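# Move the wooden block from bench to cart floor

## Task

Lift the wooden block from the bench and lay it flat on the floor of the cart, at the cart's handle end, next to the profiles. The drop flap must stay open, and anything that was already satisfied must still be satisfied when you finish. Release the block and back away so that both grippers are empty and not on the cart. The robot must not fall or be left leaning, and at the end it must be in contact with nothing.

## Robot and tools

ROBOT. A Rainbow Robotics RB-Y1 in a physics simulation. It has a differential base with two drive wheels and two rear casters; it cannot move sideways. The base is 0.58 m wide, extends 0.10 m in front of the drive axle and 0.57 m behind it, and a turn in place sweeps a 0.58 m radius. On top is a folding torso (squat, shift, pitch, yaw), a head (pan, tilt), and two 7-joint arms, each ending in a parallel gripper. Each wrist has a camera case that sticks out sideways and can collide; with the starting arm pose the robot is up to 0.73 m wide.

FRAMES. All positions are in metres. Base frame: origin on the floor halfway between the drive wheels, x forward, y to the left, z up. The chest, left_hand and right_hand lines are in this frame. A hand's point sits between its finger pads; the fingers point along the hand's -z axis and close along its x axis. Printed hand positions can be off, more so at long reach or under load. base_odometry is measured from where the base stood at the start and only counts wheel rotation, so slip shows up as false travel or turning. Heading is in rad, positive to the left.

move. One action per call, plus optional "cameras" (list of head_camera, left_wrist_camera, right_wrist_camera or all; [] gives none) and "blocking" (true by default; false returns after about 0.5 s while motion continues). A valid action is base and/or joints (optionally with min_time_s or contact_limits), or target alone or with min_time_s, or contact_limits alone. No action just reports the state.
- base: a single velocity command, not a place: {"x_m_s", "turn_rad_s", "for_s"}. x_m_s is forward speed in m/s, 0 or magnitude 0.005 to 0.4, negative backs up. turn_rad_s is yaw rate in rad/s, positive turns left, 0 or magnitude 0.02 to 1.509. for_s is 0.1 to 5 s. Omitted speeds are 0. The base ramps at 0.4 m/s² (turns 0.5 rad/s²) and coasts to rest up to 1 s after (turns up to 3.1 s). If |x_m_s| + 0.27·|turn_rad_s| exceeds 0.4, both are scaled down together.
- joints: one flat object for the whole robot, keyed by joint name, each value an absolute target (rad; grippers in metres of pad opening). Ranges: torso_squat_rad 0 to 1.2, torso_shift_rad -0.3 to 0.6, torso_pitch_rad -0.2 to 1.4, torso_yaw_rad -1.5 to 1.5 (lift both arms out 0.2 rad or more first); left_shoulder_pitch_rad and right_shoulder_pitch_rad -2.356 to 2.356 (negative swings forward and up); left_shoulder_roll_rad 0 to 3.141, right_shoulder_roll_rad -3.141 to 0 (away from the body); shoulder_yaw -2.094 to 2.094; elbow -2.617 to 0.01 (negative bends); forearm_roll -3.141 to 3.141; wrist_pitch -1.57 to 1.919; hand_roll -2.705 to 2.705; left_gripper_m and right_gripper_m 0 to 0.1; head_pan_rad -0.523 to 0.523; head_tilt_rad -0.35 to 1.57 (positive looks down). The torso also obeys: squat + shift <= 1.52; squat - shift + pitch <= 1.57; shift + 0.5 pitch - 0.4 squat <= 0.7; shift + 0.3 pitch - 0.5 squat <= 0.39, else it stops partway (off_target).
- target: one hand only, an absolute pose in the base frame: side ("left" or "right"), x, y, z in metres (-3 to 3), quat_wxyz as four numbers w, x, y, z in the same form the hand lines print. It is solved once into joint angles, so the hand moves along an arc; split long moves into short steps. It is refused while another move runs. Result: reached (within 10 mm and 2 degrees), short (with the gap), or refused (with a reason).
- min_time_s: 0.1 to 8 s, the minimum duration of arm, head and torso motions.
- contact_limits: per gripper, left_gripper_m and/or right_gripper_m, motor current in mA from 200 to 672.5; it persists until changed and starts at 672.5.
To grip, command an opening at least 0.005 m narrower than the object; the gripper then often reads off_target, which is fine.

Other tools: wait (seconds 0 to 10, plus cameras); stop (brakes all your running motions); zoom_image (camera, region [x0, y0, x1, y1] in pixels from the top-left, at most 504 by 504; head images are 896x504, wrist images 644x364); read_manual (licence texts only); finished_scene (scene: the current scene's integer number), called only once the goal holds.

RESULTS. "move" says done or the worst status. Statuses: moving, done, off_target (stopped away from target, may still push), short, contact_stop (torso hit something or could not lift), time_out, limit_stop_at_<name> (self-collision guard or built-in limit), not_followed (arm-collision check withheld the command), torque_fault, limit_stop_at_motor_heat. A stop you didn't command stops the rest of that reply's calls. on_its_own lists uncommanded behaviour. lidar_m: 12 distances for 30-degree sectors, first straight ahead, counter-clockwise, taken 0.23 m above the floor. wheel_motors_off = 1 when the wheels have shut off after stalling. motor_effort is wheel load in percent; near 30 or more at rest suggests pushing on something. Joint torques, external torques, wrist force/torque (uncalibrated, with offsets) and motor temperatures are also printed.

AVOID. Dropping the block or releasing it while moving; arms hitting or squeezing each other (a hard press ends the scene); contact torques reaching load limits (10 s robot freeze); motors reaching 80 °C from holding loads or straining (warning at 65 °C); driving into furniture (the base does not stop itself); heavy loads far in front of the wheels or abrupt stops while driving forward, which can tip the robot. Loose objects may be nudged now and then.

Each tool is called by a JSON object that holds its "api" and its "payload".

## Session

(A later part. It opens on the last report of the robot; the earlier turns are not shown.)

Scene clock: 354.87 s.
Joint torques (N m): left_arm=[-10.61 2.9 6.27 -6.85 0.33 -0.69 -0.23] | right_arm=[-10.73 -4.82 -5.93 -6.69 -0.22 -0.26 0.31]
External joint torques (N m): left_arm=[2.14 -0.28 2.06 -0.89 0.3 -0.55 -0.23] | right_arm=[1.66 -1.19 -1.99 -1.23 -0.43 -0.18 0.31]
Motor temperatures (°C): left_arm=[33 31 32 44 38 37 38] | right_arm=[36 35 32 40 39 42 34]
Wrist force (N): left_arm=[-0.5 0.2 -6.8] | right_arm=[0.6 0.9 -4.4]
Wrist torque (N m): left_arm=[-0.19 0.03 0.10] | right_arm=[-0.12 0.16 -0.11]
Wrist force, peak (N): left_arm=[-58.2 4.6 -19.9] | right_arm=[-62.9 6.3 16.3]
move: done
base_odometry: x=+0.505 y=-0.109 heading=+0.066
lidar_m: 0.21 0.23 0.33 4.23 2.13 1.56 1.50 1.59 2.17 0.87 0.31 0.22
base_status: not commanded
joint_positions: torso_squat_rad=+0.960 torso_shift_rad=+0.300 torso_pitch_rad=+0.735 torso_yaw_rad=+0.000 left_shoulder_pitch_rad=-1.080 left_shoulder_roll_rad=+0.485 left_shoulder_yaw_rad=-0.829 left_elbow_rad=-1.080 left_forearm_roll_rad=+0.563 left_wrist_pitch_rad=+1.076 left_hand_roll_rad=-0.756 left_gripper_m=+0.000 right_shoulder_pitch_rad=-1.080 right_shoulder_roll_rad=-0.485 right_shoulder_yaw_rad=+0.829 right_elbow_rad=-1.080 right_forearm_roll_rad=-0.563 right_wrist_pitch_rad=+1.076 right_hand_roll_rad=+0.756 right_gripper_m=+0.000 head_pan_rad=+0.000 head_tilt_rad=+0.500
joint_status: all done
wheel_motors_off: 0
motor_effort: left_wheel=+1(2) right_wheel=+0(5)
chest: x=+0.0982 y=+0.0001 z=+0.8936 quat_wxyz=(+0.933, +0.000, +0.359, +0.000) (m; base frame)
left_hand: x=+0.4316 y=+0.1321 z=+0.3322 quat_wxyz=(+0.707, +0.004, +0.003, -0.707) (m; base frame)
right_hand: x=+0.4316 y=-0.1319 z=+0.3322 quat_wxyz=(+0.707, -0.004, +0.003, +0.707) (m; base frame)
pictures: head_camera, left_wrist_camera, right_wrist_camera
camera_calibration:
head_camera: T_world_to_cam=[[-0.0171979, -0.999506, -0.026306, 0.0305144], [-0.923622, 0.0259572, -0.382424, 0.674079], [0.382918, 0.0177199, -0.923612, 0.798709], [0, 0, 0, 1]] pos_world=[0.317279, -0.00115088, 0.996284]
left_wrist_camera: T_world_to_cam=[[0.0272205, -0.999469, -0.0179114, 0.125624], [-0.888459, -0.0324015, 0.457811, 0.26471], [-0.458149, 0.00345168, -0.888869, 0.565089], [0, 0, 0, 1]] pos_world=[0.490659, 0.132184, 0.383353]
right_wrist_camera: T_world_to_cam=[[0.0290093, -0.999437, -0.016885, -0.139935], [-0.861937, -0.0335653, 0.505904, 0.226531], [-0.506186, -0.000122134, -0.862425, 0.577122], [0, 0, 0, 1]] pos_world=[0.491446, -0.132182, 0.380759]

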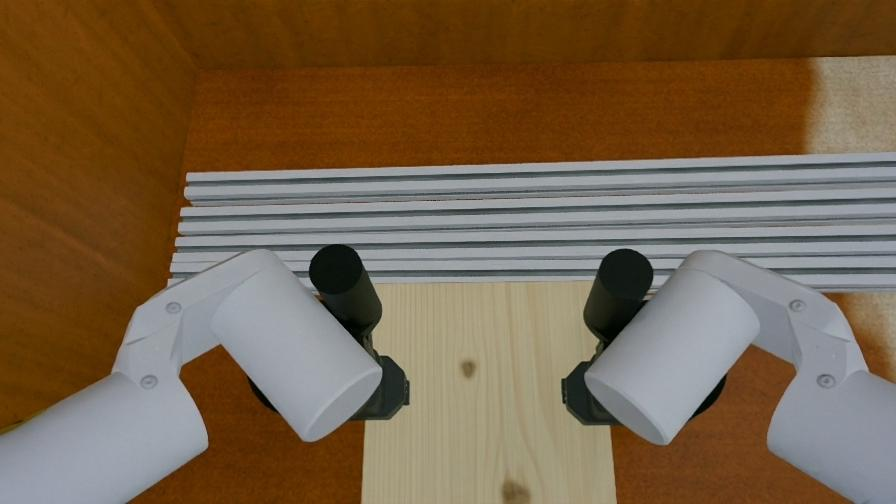

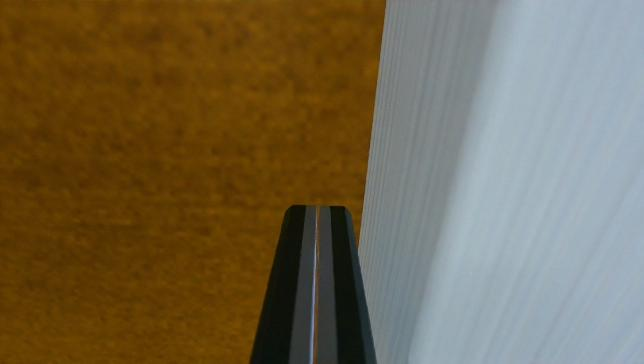

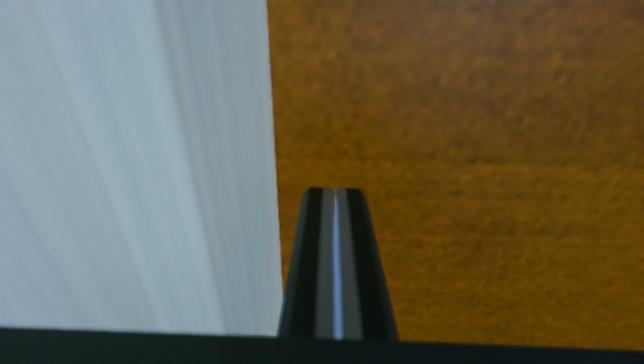

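{"api": "move", "payload": {"joints": {"torso_squat_rad":0.76}, "min_time_s": 1, "cameras": ["head_camera"]}}

{"api": "move", "payload": {"joints": {"torso_squat_rad":0.3,"torso_shift_rad":0.3,"torso_pitch_rad":0.25,"left_shoulder_pitch_rad":-0.855,"left_shoulder_roll_rad":0.498,"left_shoulder_yaw_rad":-0.876,"left_elbow_rad":-1.167,"left_forearm_roll_rad":0.8,"left_wrist_pitch_rad":1.279,"left_hand_roll_rad":-0.832,"right_shoulder_pitch_rad":-0.855,"right_shoulder_roll_rad":-0.498,"right_shoulder_yaw_rad":0.876,"right_elbow_rad":-1.167,"right_forearm_roll_rad":-0.8,"right_wrist_pitch_rad":1.279,"right_hand_roll_rad":0.832}, "min_time_s": 2, "cameras": ["head_camera"]}}

{"api": "move", "payload": {"base": {"x_m_s":-0.35,"for_s":2}, "cameras": ["head_camera"]}}

Scene clock: 358.53 s.
Joint torques (N m): left_arm=[-11.41 2.7 5.93 -6.62 0.16 -0.49 -0.35] | right_arm=[-11.73 -4.63 -5.58 -6.27 -0.18 -0.02 0.26]
External joint torques (N m): left_arm=[1.34 -0.48 1.72 -0.65 0.13 -0.36 -0.35] | right_arm=[0.66 -1 -1.64 -0.81 -0.39 0.06 0.26]
Motor temperatures (°C): left_arm=[33 30 32 43 38 37 38] | right_arm=[36 34 32 39 39 42 34]
Wrist force (N): left_arm=[-0.3 0.1 -7.5] | right_arm=[0.7 0.9 -4.4]
Wrist torque (N m): left_arm=[-0.16 0.07 0.07] | right_arm=[-0.12 0.19 -0.10]
Wrist force, peak (N): left_arm=[-1.1 -0.8 -8.7] | right_arm=[0.9 1.1 -5.0]
move: done
base_odometry: x=+0.505 y=-0.109 heading=+0.066
lidar_m: 0.22 0.24 0.33 4.24 2.12 1.55 1.49 1.59 2.16 0.87 0.32 0.23
base_status: not commanded
joint_positions: torso_squat_rad=+0.760 torso_shift_rad=+0.300 torso_pitch_rad=+0.735 torso_yaw_rad=+0.000 left_shoulder_pitch_rad=-1.080 left_shoulder_roll_rad=+0.485 left_shoulder_yaw_rad=-0.829 left_elbow_rad=-1.080 left_forearm_roll_rad=+0.563 left_wrist_pitch_rad=+1.076 left_hand_roll_rad=-0.756 left_gripper_m=+0.000 right_shoulder_pitch_rad=-1.080 right_shoulder_roll_rad=-0.485 right_shoulder_yaw_rad=+0.829 right_elbow_rad=-1.080 right_forearm_roll_rad=-0.563 right_wrist_pitch_rad=+1.076 right_hand_roll_rad=+0.756 right_gripper_m=+0.000 head_pan_rad=+0.000 head_tilt_rad=+0.500
joint_status: all done
wheel_motors_off: 0
motor_effort: left_wheel=+2(3) right_wheel=-1(3)
chest: x=+0.1294 y=+0.0001 z=+0.9948 quat_wxyz=(+0.933, +0.000, +0.359, +0.000) (m; base frame)
left_hand: x=+0.4629 y=+0.1321 z=+0.4334 quat_wxyz=(+0.707, +0.004, +0.003, -0.707) (m; base frame)
right_hand: x=+0.4628 y=-0.1319 z=+0.4334 quat_wxyz=(+0.707, -0.004, +0.003, +0.707) (m; base frame)
pictures: head_camera
camera_calibration:
head_camera: T_world_to_cam=[[-0.0171989, -0.999506, -0.0263076, 0.033717], [-0.923587, 0.0259604, -0.38251, 0.741771], [0.383004, 0.0177186, -0.923577, 0.880124], [0, 0, 0, 1]] pos_world=[0.348579, -0.00115087, 1.09748]

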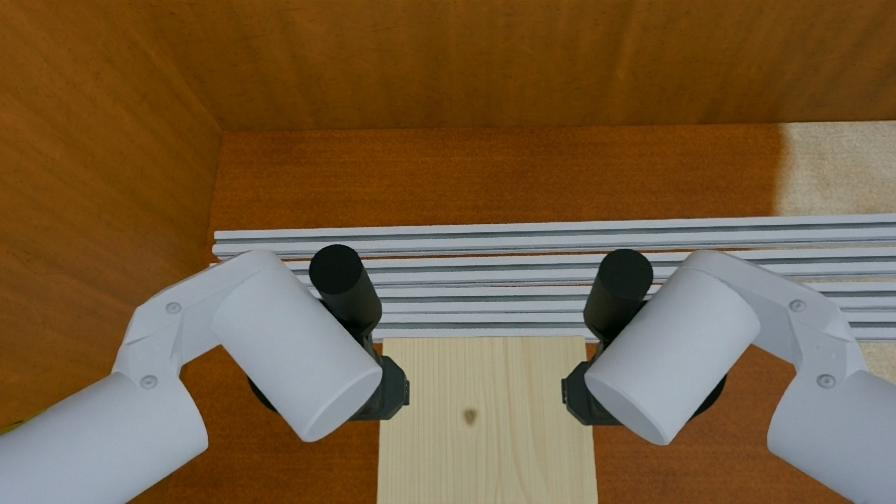

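Scene clock: 360.93 s.
Joint torques (N m): left_arm=[-14.51 4.35 6.32 -6.05 0.25 -0.07 -0.26] | right_arm=[-15.61 -6.06 -4.08 -5.98 -0.12 0.22 0.19]
External joint torques (N m): left_arm=[2.59 -0.67 -0.07 -0.48 0.2 0.07 -0.26] | right_arm=[1.1 -0.67 1.87 -0.86 -0.33 0.3 0.19]
Motor temperatures (°C): left_arm=[33 30 32 43 38 36 38] | right_arm=[36 34 32 38 38 41 34]
Wrist force (N): left_arm=[-0.6 -0.5 -7.4] | right_arm=[0.5 0.8 -4.6]
Wrist torque (N m): left_arm=[-0.06 0.08 0.12] | right_arm=[-0.08 0.16 -0.07]
Wrist force, peak (N): left_arm=[-0.8 -0.6 -8.6] | right_arm=[0.7 1.0 -5.3]
move: done
base_odometry: x=+0.505 y=-0.109 heading=+0.066
lidar_m: 0.22 0.23 0.32 4.24 2.14 1.55 1.50 1.58 2.17 0.87 0.33 0.24
base_status: not commanded
joint_positions: torso_squat_rad=+0.300 torso_shift_rad=+0.300 torso_pitch_rad=+0.250 torso_yaw_rad=+0.000 left_shoulder_pitch_rad=-0.855 left_shoulder_roll_rad=+0.498 left_shoulder_yaw_rad=-0.876 left_elbow_rad=-1.167 left_forearm_roll_rad=+0.800 left_wrist_pitch_rad=+1.279 left_hand_roll_rad=-0.832 left_gripper_m=+0.000 right_shoulder_pitch_rad=-0.855 right_shoulder_roll_rad=-0.498 right_shoulder_yaw_rad=+0.876 right_elbow_rad=-1.167 right_forearm_roll_rad=-0.800 right_wrist_pitch_rad=+1.279 right_hand_roll_rad=+0.832 right_gripper_m=+0.000 head_pan_rad=+0.000 head_tilt_rad=+0.500
joint_status: all done
wheel_motors_off: 0
motor_effort: left_wheel=+3(3) right_wheel=-2(4)
chest: x=+0.0461 y=+0.0002 z=+1.2192 quat_wxyz=(+0.992, +0.000, +0.125, +0.000) (m; base frame)
left_hand: x=+0.4353 y=+0.1500 z=+0.7708 quat_wxyz=(+0.708, +0.001, +0.001, -0.706) (m; base frame)
right_hand: x=+0.4353 y=-0.1497 z=+0.7709 quat_wxyz=(+0.708, -0.001, +0.001, +0.706) (m; base frame)
pictures: head_camera
camera_calibration:
head_camera: T_world_to_cam=[[-0.0028791, -0.999509, -0.0312163, 0.0434863], [-0.638628, 0.0258592, -0.769081, 1.20879], [0.76951, 0.0177213, -0.638389, 0.753771], [0, 0, 0, 1]] pos_world=[0.192056, -0.00115118, 1.41221]

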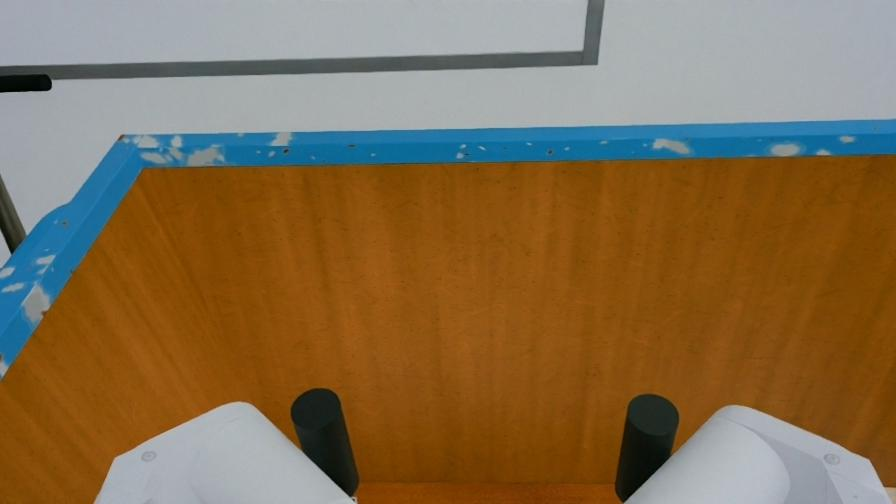

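Scene clock: 364.17 s.
Joint torques (N m): left_arm=[-15.32 4.31 6.89 -6.13 0.13 -0.1 -0.27] | right_arm=[-17.18 -5.71 -4.94 -5.88 -0.11 -0.01 0.2]
External joint torques (N m): left_arm=[1.78 -0.71 0.49 -0.57 0.09 0.04 -0.27] | right_arm=[-0.47 -0.32 1.01 -0.77 -0.32 0.08 0.2]
Motor temperatures (°C): left_arm=[33 30 32 43 37 36 38] | right_arm=[36 34 32 38 38 41 34]
Wrist force (N): left_arm=[-0.9 -1.2 -8.0] | right_arm=[1.4 0.6 -4.5]
Wrist torque (N m): left_arm=[-0.01 -0.04 0.10] | right_arm=[-0.07 0.26 -0.09]
Wrist force, peak (N): left_arm=[-1.0 -1.1 -8.3] | right_arm=[0.9 0.8 -5.2]
move: done
base_odometry: x=-0.193 y=-0.156 heading=+0.067
lidar_m: 0.91 0.98 1.84 3.07 1.13 0.83 0.80 0.86 1.17 3.28 2.48 0.96
base_status: done (sent for 2 of 2 s)
joint_positions: torso_squat_rad=+0.300 torso_shift_rad=+0.300 torso_pitch_rad=+0.250 torso_yaw_rad=+0.000 left_shoulder_pitch_rad=-0.855 left_shoulder_roll_rad=+0.498 left_shoulder_yaw_rad=-0.876 left_elbow_rad=-1.167 left_forearm_roll_rad=+0.800 left_wrist_pitch_rad=+1.279 left_hand_roll_rad=-0.832 left_gripper_m=+0.000 right_shoulder_pitch_rad=-0.855 right_shoulder_roll_rad=-0.498 right_shoulder_yaw_rad=+0.876 right_elbow_rad=-1.167 right_forearm_roll_rad=-0.800 right_wrist_pitch_rad=+1.279 right_hand_roll_rad=+0.832 right_gripper_m=+0.000 head_pan_rad=+0.000 head_tilt_rad=+0.500
joint_status: not commanded
wheel_motors_off: 0
motor_effort: left_wheel=+17(32) right_wheel=-17(31)
chest: x=+0.0461 y=+0.0001 z=+1.2192 quat_wxyz=(+0.992, +0.000, +0.125, +0.000) (m; base frame)
left_hand: x=+0.4351 y=+0.1501 z=+0.7707 quat_wxyz=(+0.708, +0.001, +0.001, -0.706) (m; base frame)
right_hand: x=+0.4350 y=-0.1498 z=+0.7707 quat_wxyz=(+0.708, -0.001, +0.001, +0.706) (m; base frame)
pictures: head_camera
camera_calibration:
head_camera: T_world_to_cam=[[-0.00286818, -0.999504, -0.031357, 0.0436831], [-0.638631, 0.0259605, -0.769075, 1.20878], [0.769508, 0.0178197, -0.638389, 0.753772], [0, 0, 0, 1]] pos_world=[0.192056, -0.00115112, 1.41221]

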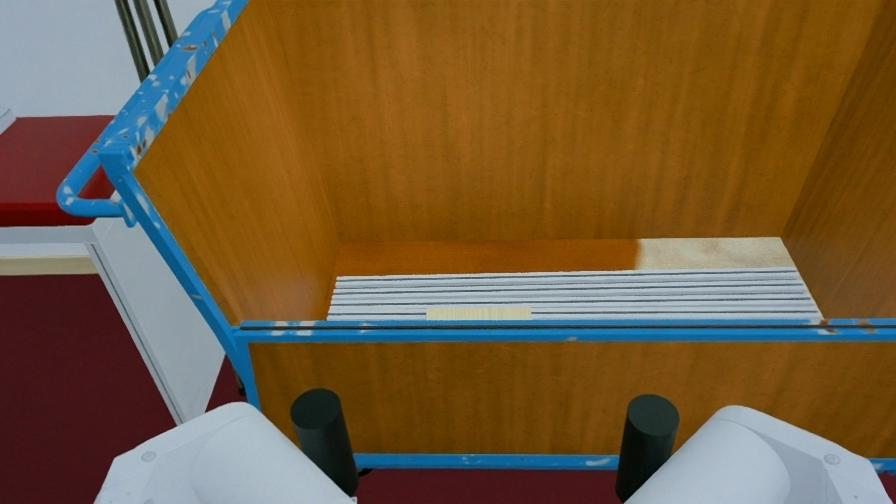

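{"api": "finished_scene", "payload": {"scene": 1}}

The scene is finished: the task was done.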